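# Plug hub cable into laptop's hinge-side port, lid shut

## Task

Insert the USB hub's cable into the laptop port closest to the hinge and push it in until it latches; the laptop must stay closed and must not be moved from its spot.

## Robot and tools

Robot: two arms. left_arm has a left hand and is based near (+0.041, +0.325, 0) m; right_arm has a right hand and is based near (-0.030, -0.288, 0) m. Both bases are turned only slightly about z. A camera stand sits behind the arms. Loose objects may occasionally get nudged by the scene itself.

Frames. Scene frame: origin at table-top height, halfway between the nominal bases, +z up, +x out over the table, +y toward left_arm. Fixed cameras and the table use the scene frame. Each arm reports its hand pose (end_effector_position in metres, end_effector_quat_wxyz) in its own base frame. Motion offsets are expressed in the axes of that arm's current Hand target. Hand point: a spot 0.05 m in front of the palm and 0.15 m from the wrist flange along the fingers. Its +z runs along straight fingers, +y out of the palm; +x runs across the palm away from the thumb on the right hand, toward the thumb on the left hand. Straight fingertips extend 0.06 to 0.07 m past the point; a wrist bracket on the little-finger side can collide with things.

A row is 28 numbers, each in [-1, 1], always covering both arms: left dx, dy, dz, rx, ry, rz; left little, ring, middle, index, thumb_bend, thumb_turn, force_limit, speed; then the same 14 for the right arm. The six pose numbers are an offset (not a pose) from the Hand target as it stood when the action or move began, in that target's axes; 1.0 equals 0.6 m of travel or 180 degrees, and rx, ry, rz form a single rotation vector. Every row inside one action counts from that same start, and repeating an offset in a later call moves further. All zeros re-requests the current Hand target. The hand numbers are absolute targets: fingers and thumb_bend +1 straight, -1 curled; thumb_turn +1 beside the palm, -1 across in front of it. force_limit maps -1 to about 0 N and +1 to 10 N (thumb motors 15 N). speed rises linearly to full at +0.48 and stays full above. No value means 'unchanged': to keep a hand as it is, resend the eight numbers last executed for it; if none yet, send its hand_measured six plus hand_force_limit and hand_speed. For a gentle grip close with speed at -0.94 or below. The thumb-in-front grip suits objects about 0.035 to 0.065 m thick; handles down to about 0.025 m.

Tools.
execute_actions(actions, cameras): actions is a list of actions, each a list of up to 15 rows, one per 1/30 s step; a short action repeats its last row. cameras: list of names, ["all"], or []; an empty actions list returns all images by default.
move(target, speed, blend, blocking, cameras): target is one row or a list of up to 15 rows, all offsets from the same starting Hand targets. speed is m/s, 0.002 to 4.3, default 0.25 (turn rate up to twice that in rad/s), one value or one per target. blend in metres rounds corners; 0 stops at each. The whole move is capped at 10 s. blocking=false returns after about 0.5 s while motion continues. The result adds a 'move:' line: done, off_target, moving, held or fault, plus limits such as paced (pose clipped) or held (steps withheld).
wait(seconds 0 to 10, cameras): lets time run. stop(cameras): brakes a running move.
zoom_image(camera, region [x0, y0, x1, y1] in pixels, at most 504 by 504): enlarges part of the newest image from that camera.
show_instructions(): shows the reference pages. finished_scene(scene 1): ends the scene permanently.

Cameras: cam_head_left, cam_head_right, cam_high, cam_low (672x504, fixed) and cam_left_wrist, cam_right_wrist (616x616 fisheye). Calibration may be off by a couple of degrees and several millimetres.

Results list per arm: hand pose, Hand target (the last commanded pose after clipping, base for next offsets), joint positions, velocities (may read 'within noise'), torques (include gravity; numbers 3 and 4 wrap at ±28 N m). Per hand: hand_measured (positions on the command scale), hand_stopped_by (moving, target, force, stalled, fault), hand_load_n (fingertip load, positive when pushed open; near 0 means a lost grip), hand_force_limit, hand_speed. Order of the six always follows the row order above.

Behaviour and cautions. Arms track loosely: the hand often rests 1 to 3 cm (sometimes 5 cm) off, usually low, without any contact; send the missing distance as a new offset. Commanded orientation is limited to 40 degrees from the current one per step. Do not route the hand close to its own base. Moves do not avoid obstacles or the other arm; faster moves strike harder and targets beyond a contact press harder; to release a push, command back past the hand point. Any contact or squeeze between the two arms can end the scene. Avoid slams, dropping parts, releasing moving parts, heavy finger loads and anything leaving the table. Long stretched holds or pushing against unreachable poses heat motors; a MOTOR HOT line warns, and overheating makes the arm go limp for 30 s or more. Keep the laptop closed and unmoved throughout.

Each tool is called as a command line: name --argument value for each argument, lists and objects as JSON in quotes; but a table of rows of numbers goes row by row, as --pt "numbers of a row", without its own name.

Reference images:

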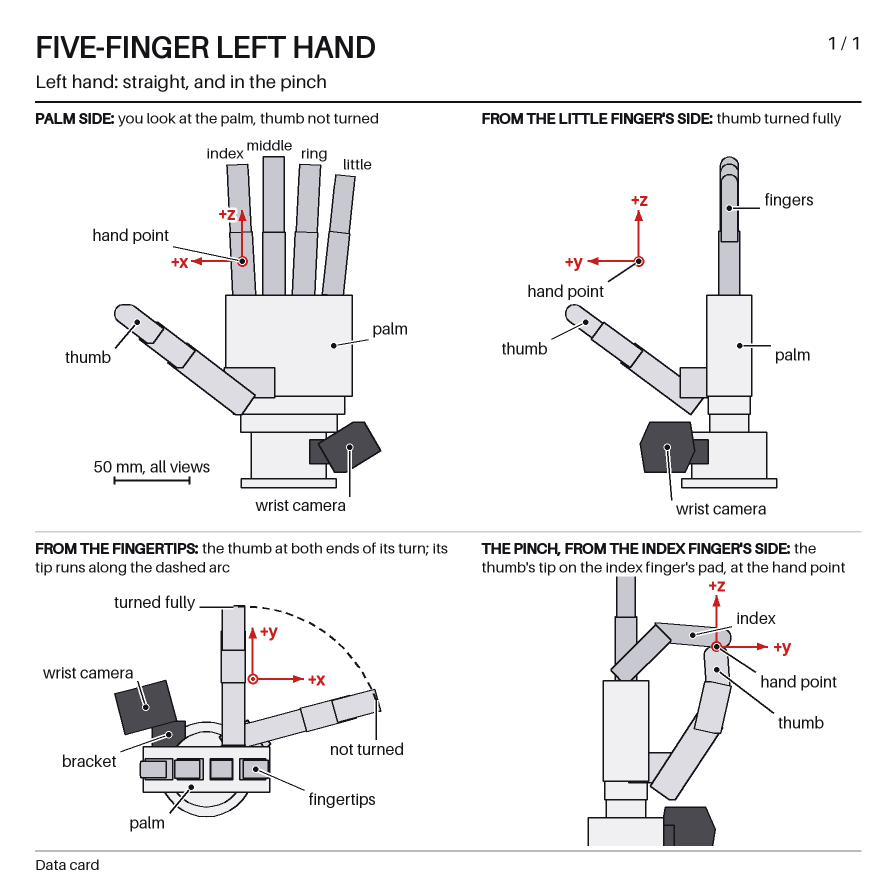

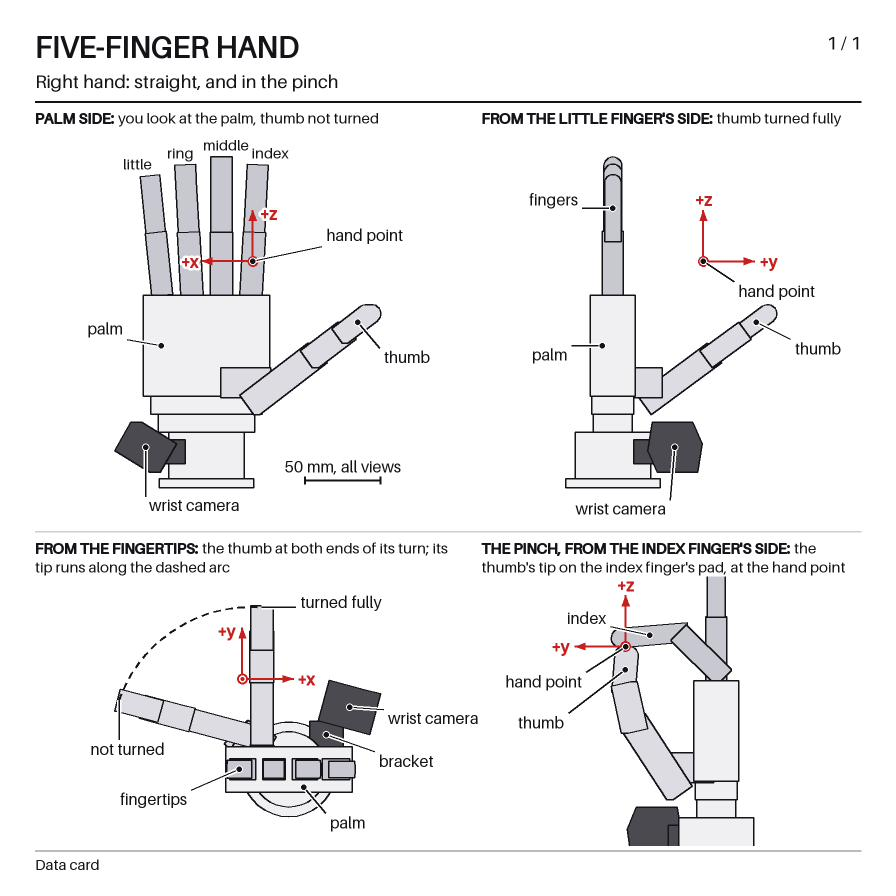

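## Session

execute_actions --actions '[]'

Scene clock: 0.00 s.
left_arm: end_effector_position=(+0.2466, -0.4483, +0.2191) hand_measured=(+1.000, +1.000, +1.000, +1.000, +1.000, +1.000) hand_load_n=(+0.0, +0.0, +0.0, +0.0, +0.5, +0.0) hand_stopped_by=(target, target, target, target, target, target) hand_force_limit=0.00 hand_speed=-0.80 end_effector_quat_wxyz=(+0.225, +0.912, -0.245, -0.241) | right_arm: end_effector_position=(+0.2448, -0.1127, +0.1155) hand_measured=(+1.000, +1.000, +1.000, +1.000, +1.000, +1.000) hand_load_n=(+0.0, +0.0, +0.0, +0.0, +0.0, +0.0) hand_stopped_by=(target, target, target, target, target, target) hand_force_limit=0.00 hand_speed=-0.80 end_effector_quat_wxyz=(+0.096, -0.278, +0.908, -0.298)
Joint positions: left_arm=[-0.751 1.663 1.451 -1.611 0.63 -1.714] | right_arm=[-0.394 0.71 0.555 -0.859 0.325 0.489]
Joint velocities: within noise
Joint torques (N m): no reading
Heat: left arm: hottest waist 29 °C; right arm: hottest waist 31 °C.
Hand target: left_arm +0.2508, -0.4523, +0.2312; +0.232, +0.912, -0.250, -0.228 | right_arm +0.2536, -0.1164, +0.1297; +0.108, -0.274, +0.905, -0.308

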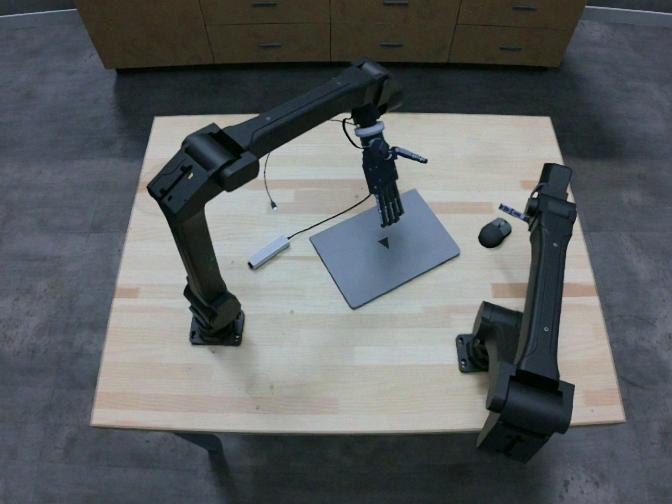

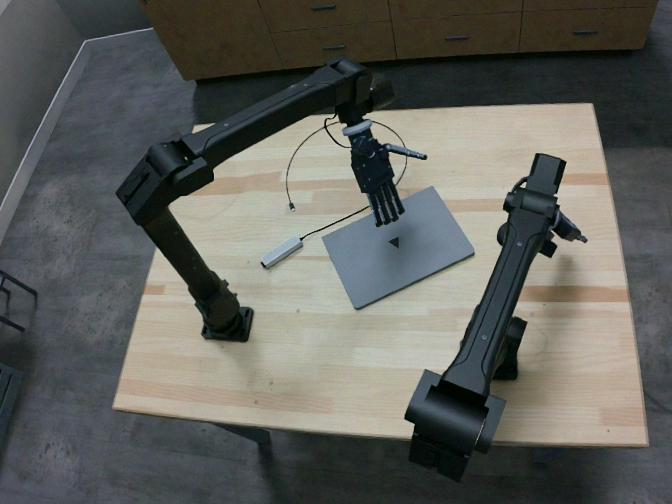

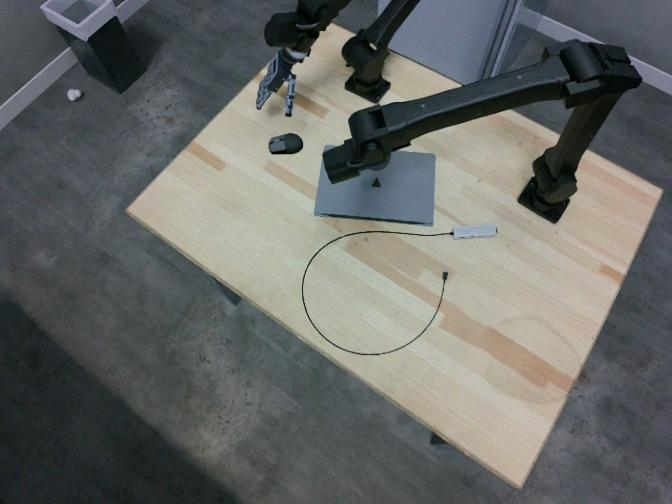

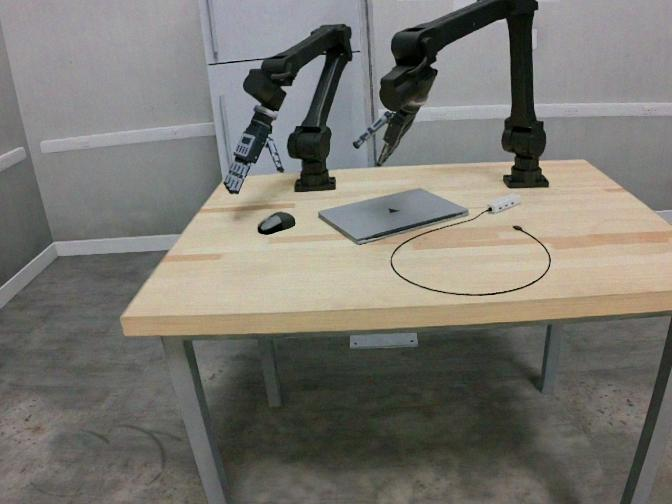

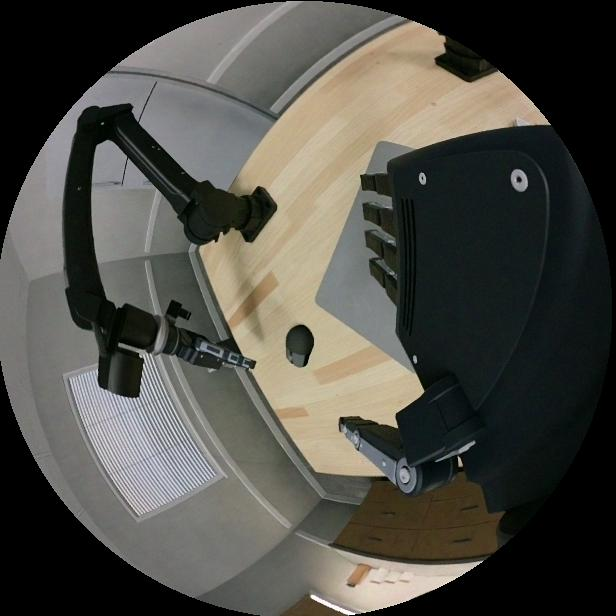

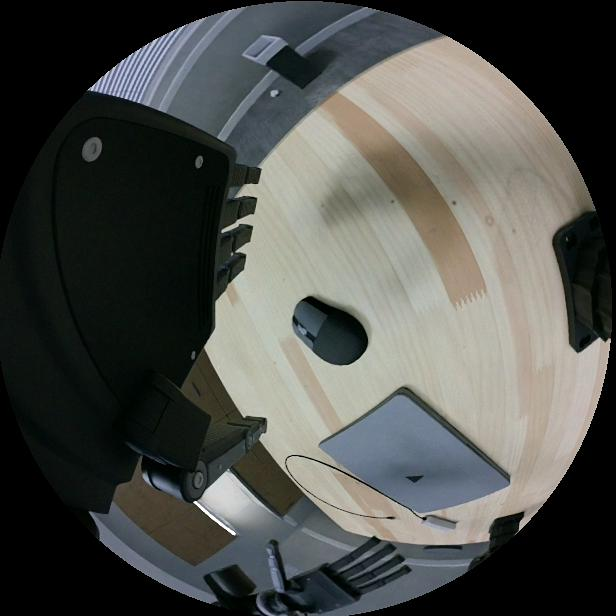

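zoom_image --camera "cam_high" --region '[290, 130, 510, 295]'

zoom_image --camera "cam_low" --region '[310, 170, 560, 300]'

zoom_image --camera "cam_head_left" --region '[230, 170, 480, 320]'

zoom_image --camera "cam_head_right" --region '[240, 110, 490, 320]'

Scaled by 2.291 from the camera's 672x504 image, which has a finer 960x720 frame.

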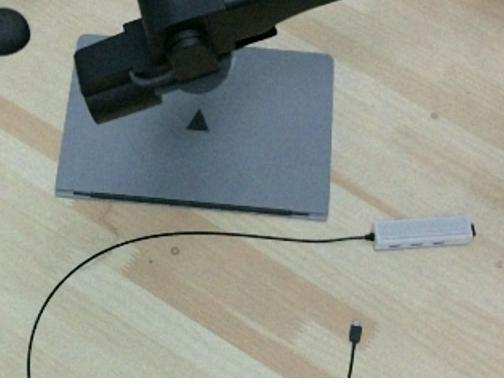

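Scaled by 2.016 from the camera's 672x504 image, which has a finer 960x720 frame.

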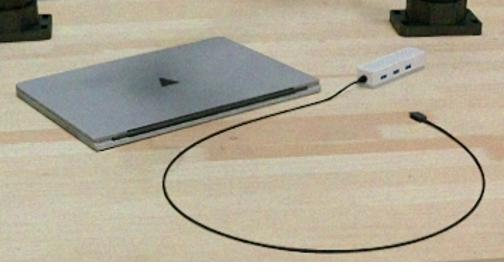

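Scaled by 2.016 from the camera's 672x504 image, which has a finer 960x720 frame.

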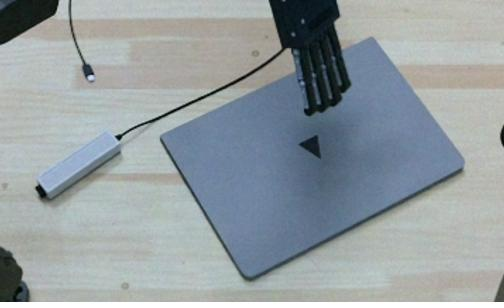

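Scaled by 2.016 from the camera's 672x504 image, which has a finer 960x720 frame.

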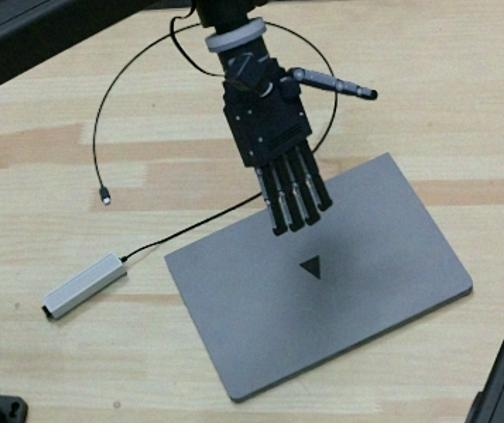

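zoom_image --camera "cam_head_left" --region '[300, 220, 370, 320]'

zoom_image --camera "cam_high" --region '[410, 140, 500, 290]'

zoom_image --camera "cam_low" --region '[310, 190, 400, 260]'

zoom_image --camera "cam_right_wrist" --region '[380, 380, 530, 560]'

zoom_image --camera "cam_left_wrist" --region '[310, 130, 450, 390]'

zoom_image --camera "cam_head_right" --region '[260, 180, 360, 320]'

Scaled by 5.040 from the camera's 672x504 image, which has a finer 960x720 frame.

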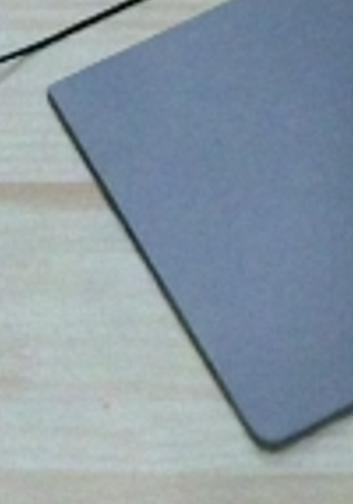

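Scaled by 3.360 from the camera's 672x504 image, which has a finer 960x720 frame.

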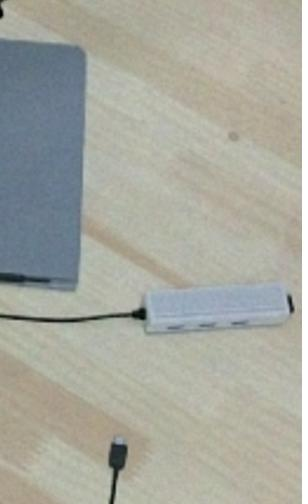

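Scaled by 5.600 from the camera's 672x504 image, which has a finer 960x720 frame.

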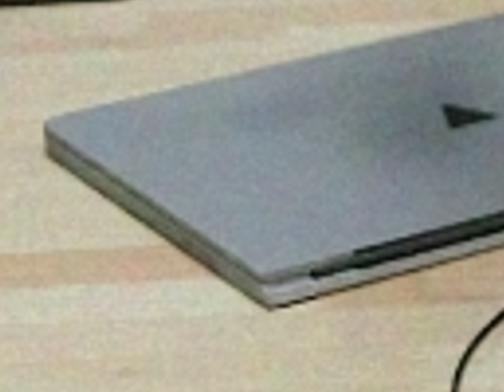

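Scaled by 2.800 from the camera's 616x616 image, which has a finer 880x880 frame.

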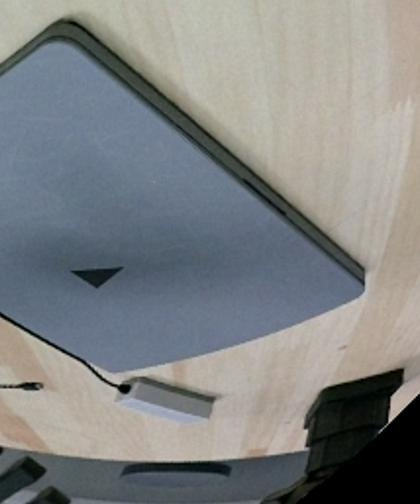

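Scaled by 1.938 from the camera's 616x616 image, which has a finer 880x880 frame.

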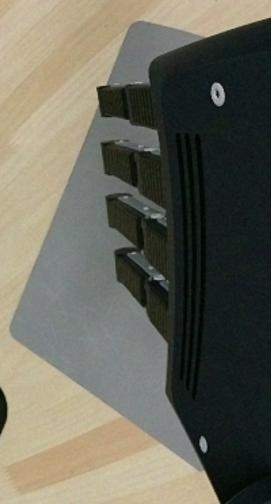

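Scaled by 3.600 from the camera's 672x504 image, which has a finer 960x720 frame.

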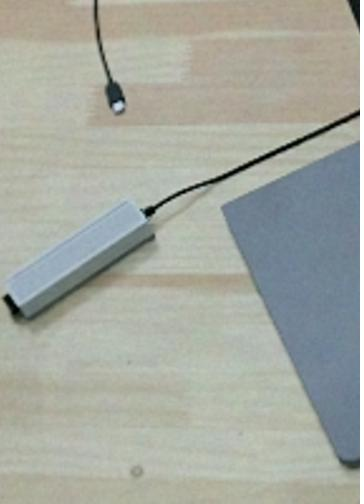

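move --target '[-0.102, -0.096, -0.235, 0, 0, 0.5, 1, 1, 1, 1, 1, 1, 0, -0.8, 0, 0, 0, 0, 0, 0, 1, 1, 1, 1, 1, 1, 0, -0.8]' --speed 0.4 --cameras '["cam_head_left", "cam_left_wrist"]'

Scene clock: 208.83 s.
left_arm: end_effector_position=(+0.2927, -0.3317, +0.3035) hand_measured=(+1.000, +1.000, +1.000, +1.000, +1.000, +1.000) hand_load_n=(+0.0, +0.0, +0.0, +0.0, +0.0, +0.0) hand_stopped_by=(target, target, target, target, target, target) hand_force_limit=0.00 hand_speed=-0.80 end_effector_quat_wxyz=(-0.296, -0.524, +0.791, -0.107) | right_arm: end_effector_position=(+0.2448, -0.1127, +0.1155) hand_measured=(+1.000, +1.000, +1.000, +1.000, +1.000, +1.000) hand_load_n=(+0.0, +0.0, +0.0, +0.0, +0.0, +0.0) hand_stopped_by=(target, target, target, target, target, target) hand_force_limit=0.00 hand_speed=-0.80 end_effector_quat_wxyz=(+0.096, -0.278, +0.908, -0.298)
Joint positions: left_arm=[-0.516 1.631 1.637 -1.668 0.633 -0.085] | right_arm=[-0.394 0.71 0.555 -0.859 0.325 0.489]
Joint torques (N m): left_arm=[0.85 -13.45 10.73 -0.25 0.62 0.02] | right_arm=[-0.5 -1.79 11.08 0.9 0.27 -0.06]
Heat: left arm: hottest shoulder 32 °C; right arm: hottest elbow 37 °C.
Hand target: left_arm +0.2989, -0.3301, +0.3297; -0.325, -0.468, +0.822, -0.003 | right_arm +0.2536, -0.1164, +0.1297; +0.108, -0.274, +0.905, -0.308
Off the commanded pose: left_arm 0.027 m, 14 deg | right_arm 0.017 m, 2 deg.
joint sent to its limit (left arm) — joint 4 (wrist pitch), lower limit. The joint targets are off in orientation, not in position.
move: off_target (left_arm, right_arm)
camera_calibration:
cam_left_wrist: T_world_to_cam=[[0.81088, -0.584448, -0.029897, -0.422371], [-0.205669, -0.332435, 0.920428, -0.326925], [-0.547881, -0.740208, -0.389768, 0.149084], [0, 0, 0, 1]] pos_world=[0.356934, -0.245182, 0.346391]
Images, in order (width x height): cam_head_left 672x504, cam_left_wrist 616x616.

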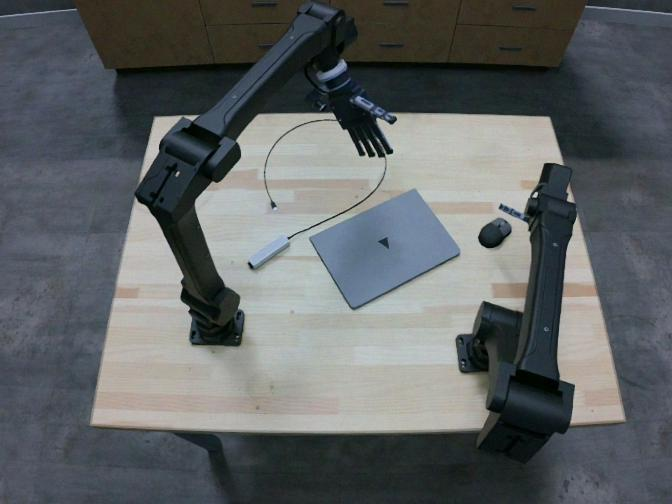

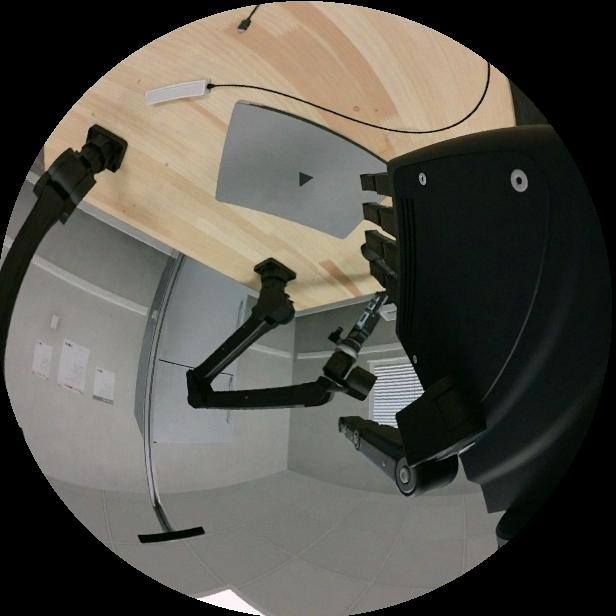

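move --target '[-0.4347, 0.0978, 0.0162, 0.4115, -0.0769, 0.281, 1, 1, 1, 1, 1, 1, 0, -0.8, 0, 0, 0, 0, 0, 0, 1, 1, 1, 1, 1, 1, 0, -0.8]' --speed 0.4 --cameras '["cam_head_left", "cam_left_wrist"]'

Scene clock: 221.17 s.
left_arm: end_effector_position=(+0.3345, -0.1049, +0.1974) hand_measured=(+1.000, +1.000, +1.000, +1.000, +1.000, +1.000) hand_load_n=(+0.0, +0.0, +0.0, +0.0, +0.0, -0.5) hand_stopped_by=(target, target, target, target, target, target) hand_force_limit=0.00 hand_speed=-0.80 end_effector_quat_wxyz=(+0.122, -0.196, +0.797, -0.558) | right_arm: end_effector_position=(+0.2448, -0.1127, +0.1155) hand_measured=(+1.000, +1.000, +1.000, +1.000, +1.000, +1.000) hand_load_n=(+0.0, +0.0, +0.0, +0.0, +0.0, +0.0) hand_stopped_by=(target, target, target, target, target, target) hand_force_limit=0.00 hand_speed=-0.80 end_effector_quat_wxyz=(+0.096, -0.278, +0.908, -0.298)
Joint positions: left_arm=[0.185 1.04 0.746 -0.652 1.127 0.87] | right_arm=[-0.394 0.71 0.555 -0.859 0.325 0.489]
Joint torques (N m): left_arm=[1.26 -3.6 7.95 1.32 0.98 -0.01] | right_arm=[-0.56 -1.79 11.07 0.9 0.27 -0.06]
Heat: left arm: hottest elbow 33 °C; right arm: hottest elbow 37 °C.
Hand target: left_arm +0.3398, -0.1001, +0.1994; +0.134, -0.192, +0.796, -0.558 | right_arm +0.2536, -0.1164, +0.1297; +0.108, -0.274, +0.905, -0.308
Off the commanded pose: left_arm 0.007 m, 1 deg | right_arm 0.017 m, 2 deg.
move: off_target (right_arm)
camera_calibration:
cam_left_wrist: T_world_to_cam=[[-0.00567769, -0.400005, 0.916495, -0.221137], [-0.994479, 0.0982974, 0.0367412, 0.338189], [-0.104786, -0.911226, -0.398355, 0.134075], [0, 0, 0, 1]] pos_world=[0.349116, 0.000473487, 0.243655]
Images, in order (width x height): cam_head_left 672x504, cam_left_wrist 616x616.

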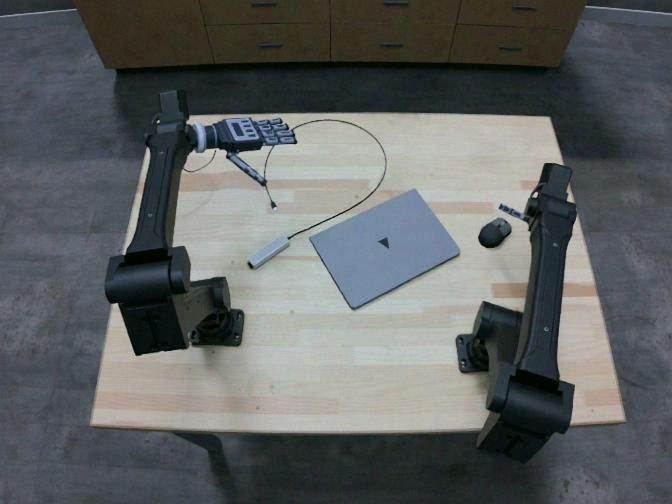

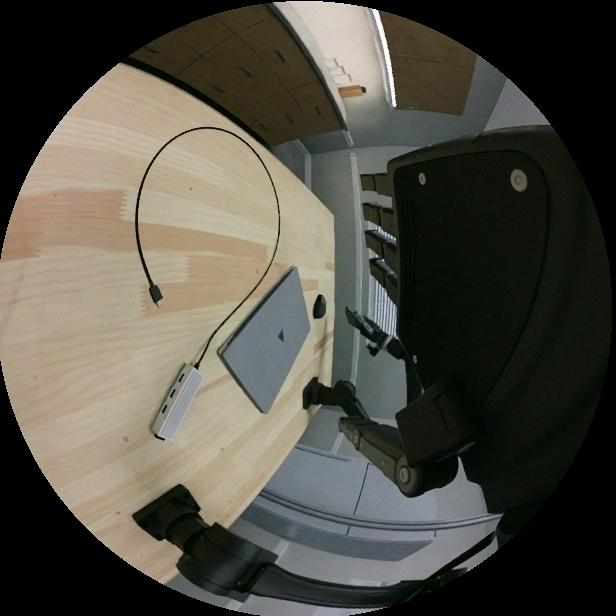

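zoom_image --camera "cam_left_wrist" --region '[130, 260, 340, 450]'

zoom_image --camera "cam_left_wrist" --region '[205, 330, 285, 420]'

zoom_image --camera "cam_left_wrist" --region '[130, 265, 190, 325]'

Scaled by 2.400 from the camera's 616x616 image, which has a finer 880x880 frame.

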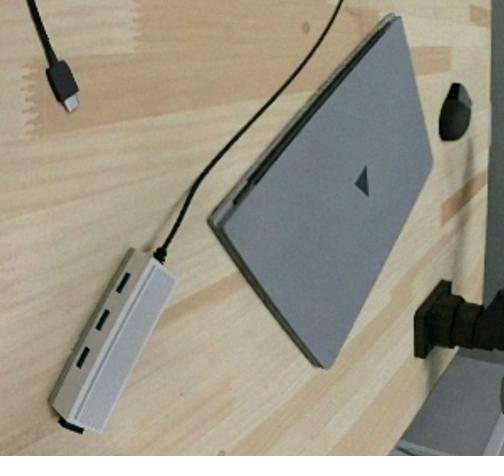

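Scaled by 5.600 from the camera's 616x616 image, which has a finer 880x880 frame.

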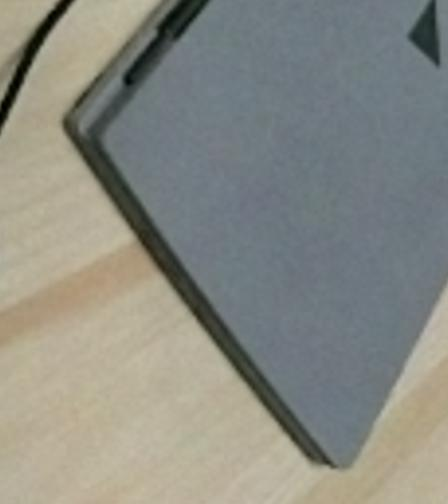

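Scaled by 8.400 from the camera's 616x616 image, which has a finer 880x880 frame.

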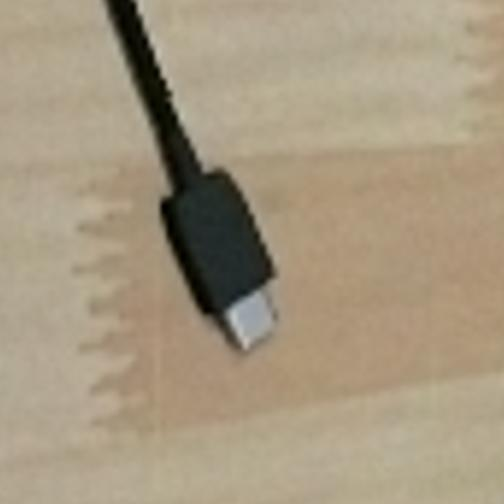

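move --target '[0.2162, 0.2142, 0.1395, -0.0833, 0, 0, 1, 1, 1, 1, 1, 1, 0, -0.8, 0, 0, 0, 0, 0, 0, 1, 1, 1, 1, 1, 1, 0, -0.8]' --speed 0.25 --cameras '["cam_head_left", "cam_left_wrist"]'

Scene clock: 238.40 s.
left_arm: end_effector_position=(+0.2392, -0.1857, +0.0491) hand_measured=(+1.000, +1.000, +1.000, +1.000, +1.000, +1.000) hand_load_n=(+0.0, +0.0, +0.0, +0.0, +0.0, -0.5) hand_stopped_by=(target, target, target, target, target, target) hand_force_limit=0.00 hand_speed=-0.80 end_effector_quat_wxyz=(+0.107, -0.211, +0.863, -0.446) | right_arm: end_effector_position=(+0.2448, -0.1127, +0.1155) hand_measured=(+1.000, +1.000, +1.000, +1.000, +1.000, +1.000) hand_load_n=(+0.0, +0.0, +0.0, +0.0, +0.0, +0.0) hand_stopped_by=(target, target, target, target, target, target) hand_force_limit=0.00 hand_speed=-0.80 end_effector_quat_wxyz=(+0.096, -0.278, +0.908, -0.298)
Joint positions: left_arm=[-0.284 0.927 0.344 -0.219 0.632 0.544] | right_arm=[-0.394 0.71 0.555 -0.859 0.325 0.489]
Joint torques (N m): left_arm=[-0.79 -1.32 7.13 1.66 0.43 -0.16] | right_arm=[-0.44 -1.85 11.07 0.92 0.27 -0.05]
Heat: left arm: hottest elbow 33 °C; right arm: hottest elbow 37 °C.
Hand target: left_arm +0.2399, -0.1902, +0.0503; +0.107, -0.208, +0.862, -0.449 | right_arm +0.2536, -0.1164, +0.1297; +0.108, -0.274, +0.905, -0.308
Off the commanded pose: left_arm 0.005 m, 1 deg | right_arm 0.017 m, 2 deg.
move: off_target (right_arm)
camera_calibration:
cam_left_wrist: T_world_to_cam=[[0.0848417, -0.608898, 0.788698, -0.172279], [-0.98536, 0.0662033, 0.157108, 0.242772], [-0.147877, -0.790481, -0.594367, 0.0336647], [0, 0, 0, 1]] pos_world=[0.258813, -0.0943615, 0.117744]
Images, in order (width x height): cam_head_left 672x504, cam_left_wrist 616x616.

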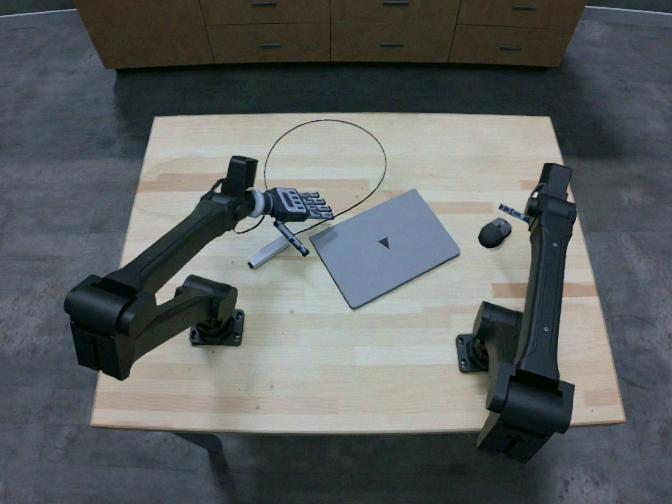

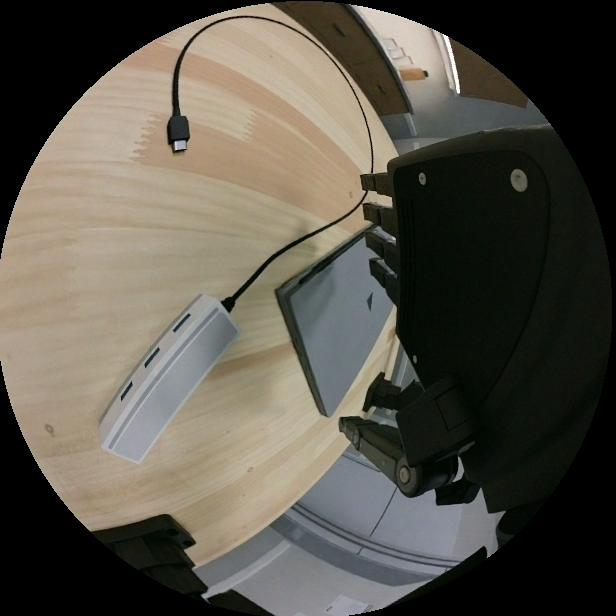

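zoom_image --camera "cam_left_wrist" --region '[265, 270, 345, 420]'

zoom_image --camera "cam_left_wrist" --region '[270, 275, 330, 345]'

zoom_image --camera "cam_left_wrist" --region '[140, 90, 220, 170]'

Scaled by 3.360 from the camera's 616x616 image, which has a finer 880x880 frame.

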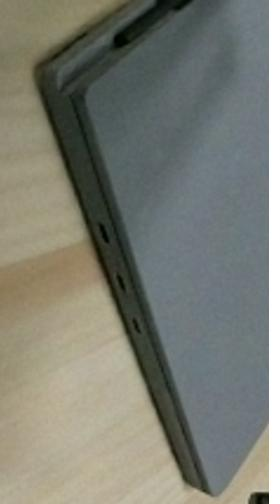

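Scaled by 7.200 from the camera's 616x616 image, which has a finer 880x880 frame.

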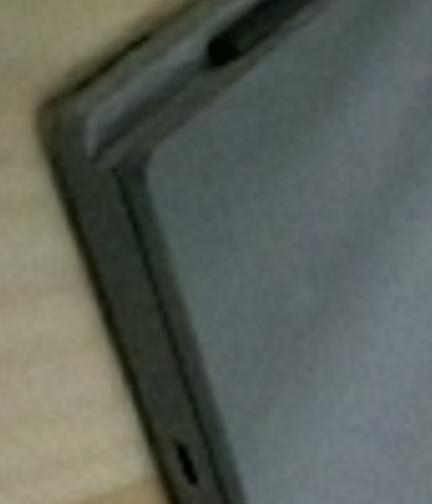

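Scaled by 6.300 from the camera's 616x616 image, which has a finer 880x880 frame.

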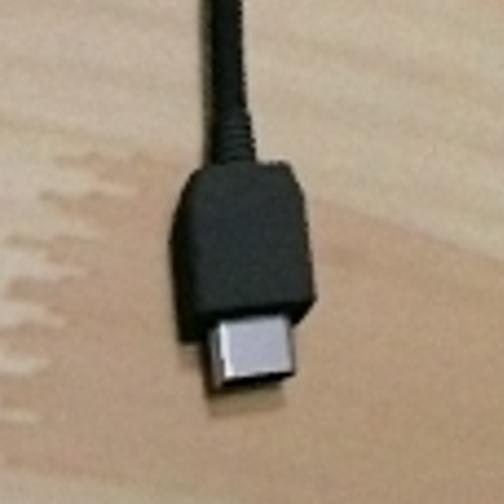

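move --target '[-0.2272, -0.0167, -0.0632, 0.1107, 0.0308, 0.0149, 1, 1, 1, 0.15, 0.0, -0.65, 0, -0.2, 0, 0, 0, 0, 0, 0, 1, 1, 1, 1, 1, 1, 0, -0.8]' --speed 0.25 --cameras '["cam_head_left", "cam_left_wrist"]'

Scene clock: 267.73 s.
left_arm: end_effector_position=(+0.3333, -0.1101, +0.0723) hand_measured=(+1.000, +1.000, +1.000, +0.150, +0.000, -0.650) hand_load_n=(+0.0, +0.0, +0.0, +0.0, +0.0, +0.0) hand_stopped_by=(target, target, target, target, target, target) hand_force_limit=0.00 hand_speed=-0.20 end_effector_quat_wxyz=(+0.100, -0.153, +0.780, -0.598) | right_arm: end_effector_position=(+0.2448, -0.1127, +0.1155) hand_measured=(+1.000, +1.000, +1.000, +1.000, +1.000, +1.000) hand_load_n=(+0.0, +0.0, +0.0, +0.0, +0.5, +0.0) hand_stopped_by=(target, target, target, target, target, target) hand_force_limit=0.00 hand_speed=-0.80 end_effector_quat_wxyz=(+0.096, -0.278, +0.908, -0.298)
Joint positions: left_arm=[0.203 1.343 0.56 -0.273 1.262 1.007] | right_arm=[-0.394 0.71 0.555 -0.859 0.325 0.489]
Joint torques (N m): left_arm=[0.62 -4.37 8.87 0.44 1.08 0.01] | right_arm=[-0.5 -1.79 11.06 0.91 0.27 -0.05]
Heat: left arm: hottest elbow 31 °C; right arm: hottest elbow 37 °C.
Hand target: left_arm +0.3497, -0.1055, +0.0799; +0.110, -0.144, +0.780, -0.598 | right_arm +0.2536, -0.1164, +0.1297; +0.108, -0.274, +0.905, -0.308
Off the commanded pose: left_arm 0.019 m, 2 deg | right_arm 0.017 m, 2 deg.
move: off_target (left_arm, right_arm)
camera_calibration:
cam_left_wrist: T_world_to_cam=[[-0.0718379, -0.32024, 0.944609, -0.0797884], [-0.980675, 0.195468, -0.00831337, 0.35142], [-0.181979, -0.926951, -0.328093, 0.098304], [0, 0, 0, 1]] pos_world=[0.356786, -0.00311992, 0.110543]
Images, in order (width x height): cam_head_left 672x504, cam_left_wrist 616x616.

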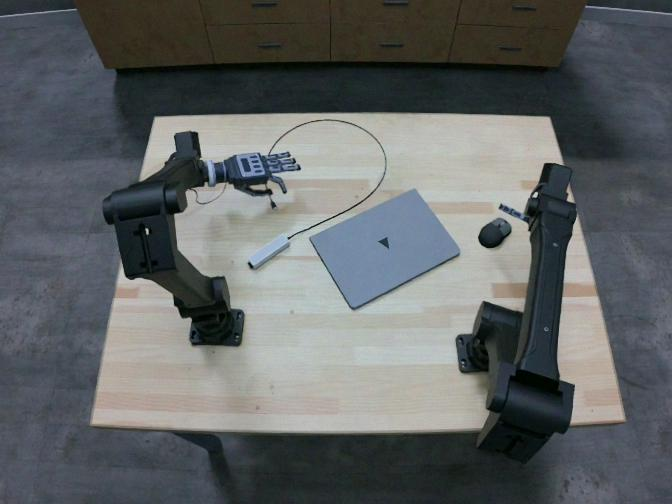

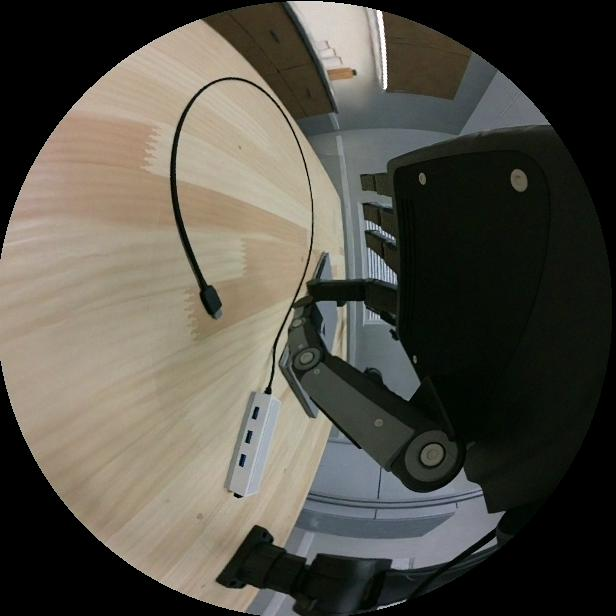

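zoom_image --camera "cam_left_wrist" --region '[180, 240, 380, 400]'

Scaled by 2.520 from the camera's 616x616 image, which has a finer 880x880 frame.

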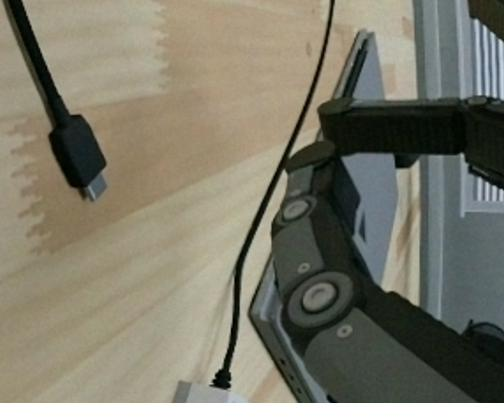

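zoom_image --camera "cam_left_wrist" --region '[275, 270, 345, 340]'

Scaled by 7.200 from the camera's 616x616 image, which has a finer 880x880 frame.

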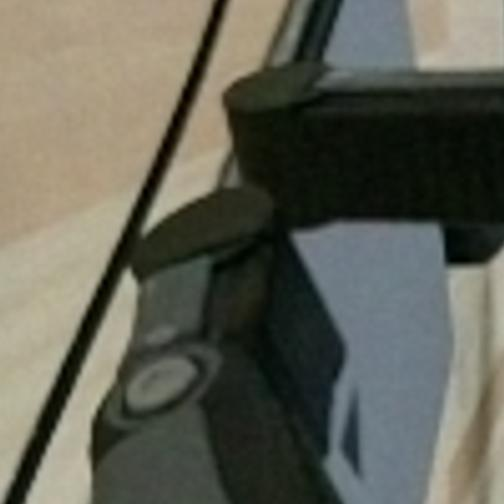

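move --target '[0, 0, 0, 0, 0, 0, 1, 1, 1, 0.0, 0.0, -1, 0, -0.2, 0, 0, 0, 0, 0, 0, 1, 1, 1, 1, 1, 1, 0, -0.8]' --speed 0.25 --cameras '["cam_left_wrist"]'

zoom_image --camera "cam_left_wrist" --region '[275, 270, 345, 340]'

Scene clock: 290.60 s.
left_arm: end_effector_position=(+0.3334, -0.1100, +0.0722) hand_measured=(+1.000, +1.000, +1.000, +0.000, +0.000, -1.000) hand_load_n=(+0.0, +0.0, +0.0, +0.0, +0.0, +0.0) hand_stopped_by=(target, target, target, target, target, target) hand_force_limit=0.00 hand_speed=-0.20 end_effector_quat_wxyz=(+0.100, -0.152, +0.780, -0.598) | right_arm: end_effector_position=(+0.2448, -0.1127, +0.1155) hand_measured=(+1.000, +1.000, +1.000, +1.000, +1.000, +1.000) hand_load_n=(+0.0, -0.5, +0.0, +0.0, +0.0, +0.0) hand_stopped_by=(target, target, target, target, target, target) hand_force_limit=0.00 hand_speed=-0.80 end_effector_quat_wxyz=(+0.096, -0.278, +0.908, -0.298)
Joint positions: left_arm=[0.203 1.343 0.56 -0.273 1.262 1.009] | right_arm=[-0.394 0.71 0.555 -0.859 0.325 0.489]
Joint torques (N m): left_arm=[0.5 -4.6 8.85 0.43 1.07 0.03] | right_arm=[-0.5 -1.79 11.07 0.9 0.27 -0.05]
Heat: left arm: hottest elbow 32 °C; right arm: hottest elbow 37 °C.
Hand target: left_arm +0.3498, -0.1055, +0.0799; +0.111, -0.144, +0.780, -0.598 | right_arm +0.2536, -0.1164, +0.1297; +0.108, -0.274, +0.905, -0.308
Off the commanded pose: left_arm 0.019 m, 1 deg | right_arm 0.017 m, 2 deg.
move: off_target (left_arm, right_arm)
camera_calibration:
cam_left_wrist: T_world_to_cam=[[-0.0735997, -0.320916, 0.944244, -0.0791141], [-0.980577, 0.195888, -0.00985613, 0.351654], [-0.181803, -0.926629, -0.3291, 0.0983707], [0, 0, 0, 1]] pos_world=[0.356885, -0.00312049, 0.110543]
Images, in order (width x height): cam_left_wrist 616x616.

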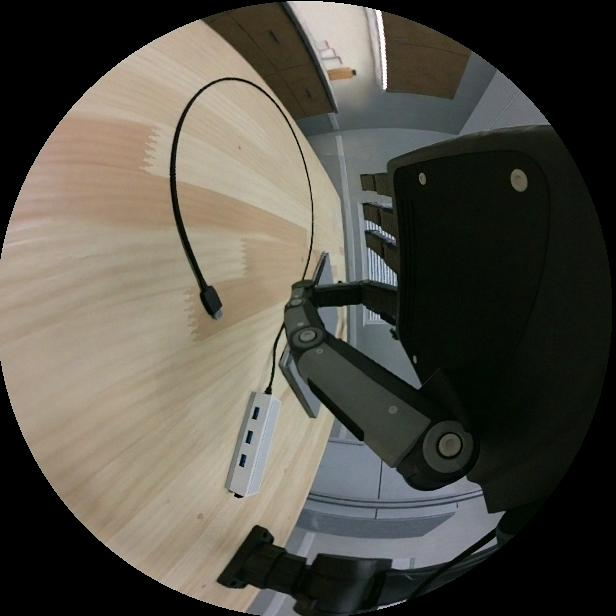

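Scaled by 7.200 from the camera's 616x616 image, which has a finer 880x880 frame.

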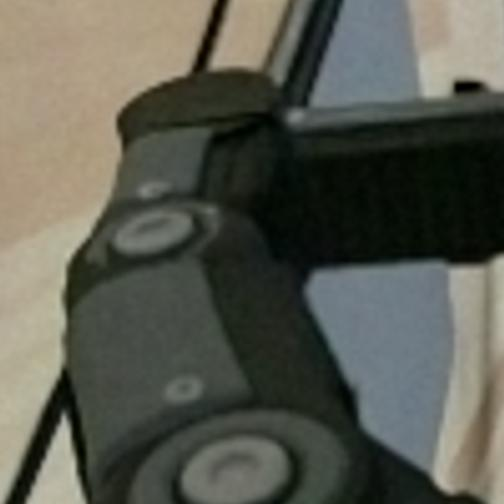

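move --target '[0, 0, 0, 0, 0, 0, 1, 1, 1, 0.0, 0.0, -0.3, 0, -0.2, 0, 0, 0, 0, 0, 0, 1, 1, 1, 1, 1, 1, 0, -0.8]' --speed 0.25 --cameras '["cam_left_wrist"]'

zoom_image --camera "cam_left_wrist" --region '[275, 270, 345, 340]'

move --target '[0, 0, 0, 0, 0, 0, 1, 1, 1, -0.5, 0.0, -0.3, -0.8, -0.85, 0, 0, 0, 0, 0, 0, 1, 1, 1, 1, 1, 1, 0, -0.8]' --speed 0.25 --cameras '["cam_left_wrist"]'

zoom_image --camera "cam_left_wrist" --region '[275, 270, 345, 340]'

Scene clock: 303.70 s.
left_arm: end_effector_position=(+0.3334, -0.1101, +0.0723) hand_measured=(+1.000, +1.000, +1.000, +0.000, +0.000, -0.300) hand_load_n=(+0.0, +0.0, -0.5, +0.0, +0.5, +0.0) hand_stopped_by=(target, target, target, target, target, target) hand_force_limit=0.00 hand_speed=-0.20 end_effector_quat_wxyz=(+0.100, -0.152, +0.780, -0.598) | right_arm: end_effector_position=(+0.2448, -0.1127, +0.1155) hand_measured=(+1.000, +1.000, +1.000, +1.000, +1.000, +1.000) hand_load_n=(+0.0, +0.0, +0.0, +0.0, +0.0, +0.0) hand_stopped_by=(target, target, target, target, target, target) hand_force_limit=0.00 hand_speed=-0.80 end_effector_quat_wxyz=(+0.096, -0.278, +0.908, -0.298)
Joint positions: left_arm=[0.203 1.343 0.56 -0.273 1.263 1.009] | right_arm=[-0.394 0.71 0.555 -0.859 0.325 0.489]
Joint torques (N m): left_arm=[0.5 -4.48 8.84 0.44 1.08 0.02] | right_arm=[-0.44 -1.85 11.06 0.91 0.27 -0.05]
Heat: left arm: hottest elbow 33 °C; right arm: hottest elbow 37 °C.
Hand target: left_arm +0.3497, -0.1055, +0.0800; +0.110, -0.144, +0.780, -0.598 | right_arm +0.2536, -0.1164, +0.1297; +0.108, -0.274, +0.905, -0.308
Off the commanded pose: left_arm 0.019 m, 1 deg | right_arm 0.017 m, 2 deg.
move: off_target (left_arm, right_arm)
camera_calibration:
cam_left_wrist: T_world_to_cam=[[-0.0740491, -0.320715, 0.944277, -0.0790509], [-0.980505, 0.196225, -0.0102443, 0.351673], [-0.182005, -0.926627, -0.328993, 0.0984641], [0, 0, 0, 1]] pos_world=[0.356885, -0.00312021, 0.110643]
Images, in order (width x height): cam_left_wrist 616x616.

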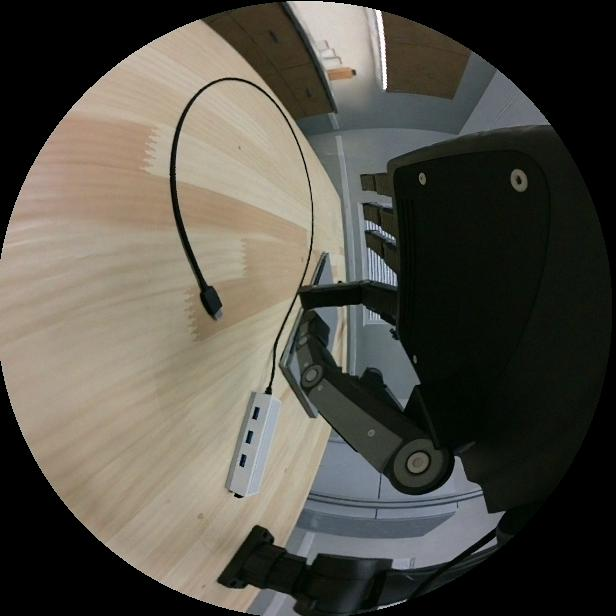

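Scaled by 7.200 from the camera's 616x616 image, which has a finer 880x880 frame.

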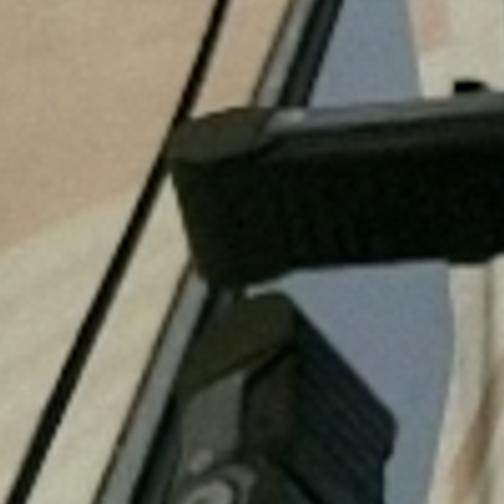

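Scene clock: 304.50 s.
left_arm: end_effector_position=(+0.3333, -0.1101, +0.0722) hand_measured=(+1.000, +1.000, +1.000, -0.220, +0.000, -0.300) hand_load_n=(+0.0, +0.0, +0.0, +5.5, +0.5, -0.5) hand_stopped_by=(target, target, target, force, target, target) hand_force_limit=-0.80 hand_speed=-0.85 end_effector_quat_wxyz=(+0.100, -0.152, +0.780, -0.598) | right_arm: end_effector_position=(+0.2448, -0.1127, +0.1155) hand_measured=(+1.000, +1.000, +1.000, +1.000, +1.000, +1.000) hand_load_n=(+0.0, +0.0, +0.0, +0.0, +0.0, +0.0) hand_stopped_by=(target, target, target, target, target, target) hand_force_limit=0.00 hand_speed=-0.80 end_effector_quat_wxyz=(+0.096, -0.278, +0.908, -0.298)
Joint positions: left_arm=[0.203 1.344 0.56 -0.273 1.263 1.009] | right_arm=[-0.394 0.71 0.555 -0.859 0.325 0.489]
Joint torques (N m): left_arm=[0.67 -4.48 8.81 0.44 1.07 0.02] | right_arm=[-0.5 -1.73 11.07 0.9 0.27 -0.05]
Heat: left arm: hottest elbow 33 °C; right arm: hottest elbow 37 °C.
Hand target: left_arm +0.3497, -0.1055, +0.0799; +0.110, -0.144, +0.780, -0.598 | right_arm +0.2536, -0.1164, +0.1297; +0.108, -0.274, +0.905, -0.308
Off the commanded pose: left_arm 0.019 m, 1 deg | right_arm 0.017 m, 2 deg.
move: off_target (left_arm, right_arm)
camera_calibration:
cam_left_wrist: T_world_to_cam=[[-0.0737276, -0.320563, 0.944354, -0.0789848], [-0.980513, 0.196202, -0.00994958, 0.351641], [-0.182095, -0.926685, -0.328781, 0.0984069], [0, 0, 0, 1]] pos_world=[0.356885, -0.00312006, 0.110443]
Images, in order (width x height): cam_left_wrist 616x616.

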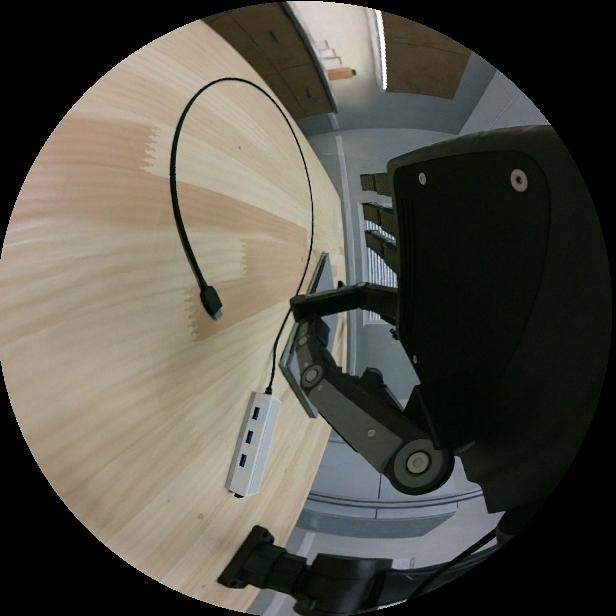

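Scaled by 7.200 from the camera's 616x616 image, which has a finer 880x880 frame.

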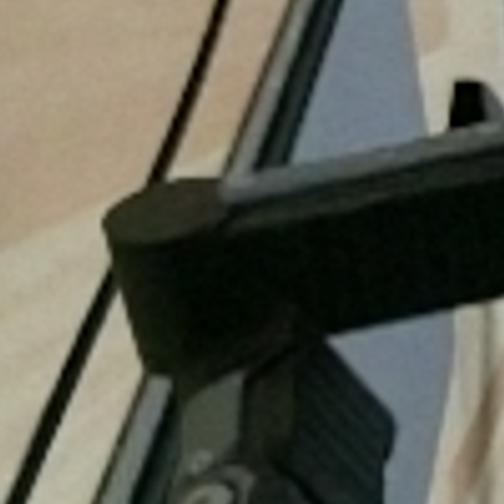

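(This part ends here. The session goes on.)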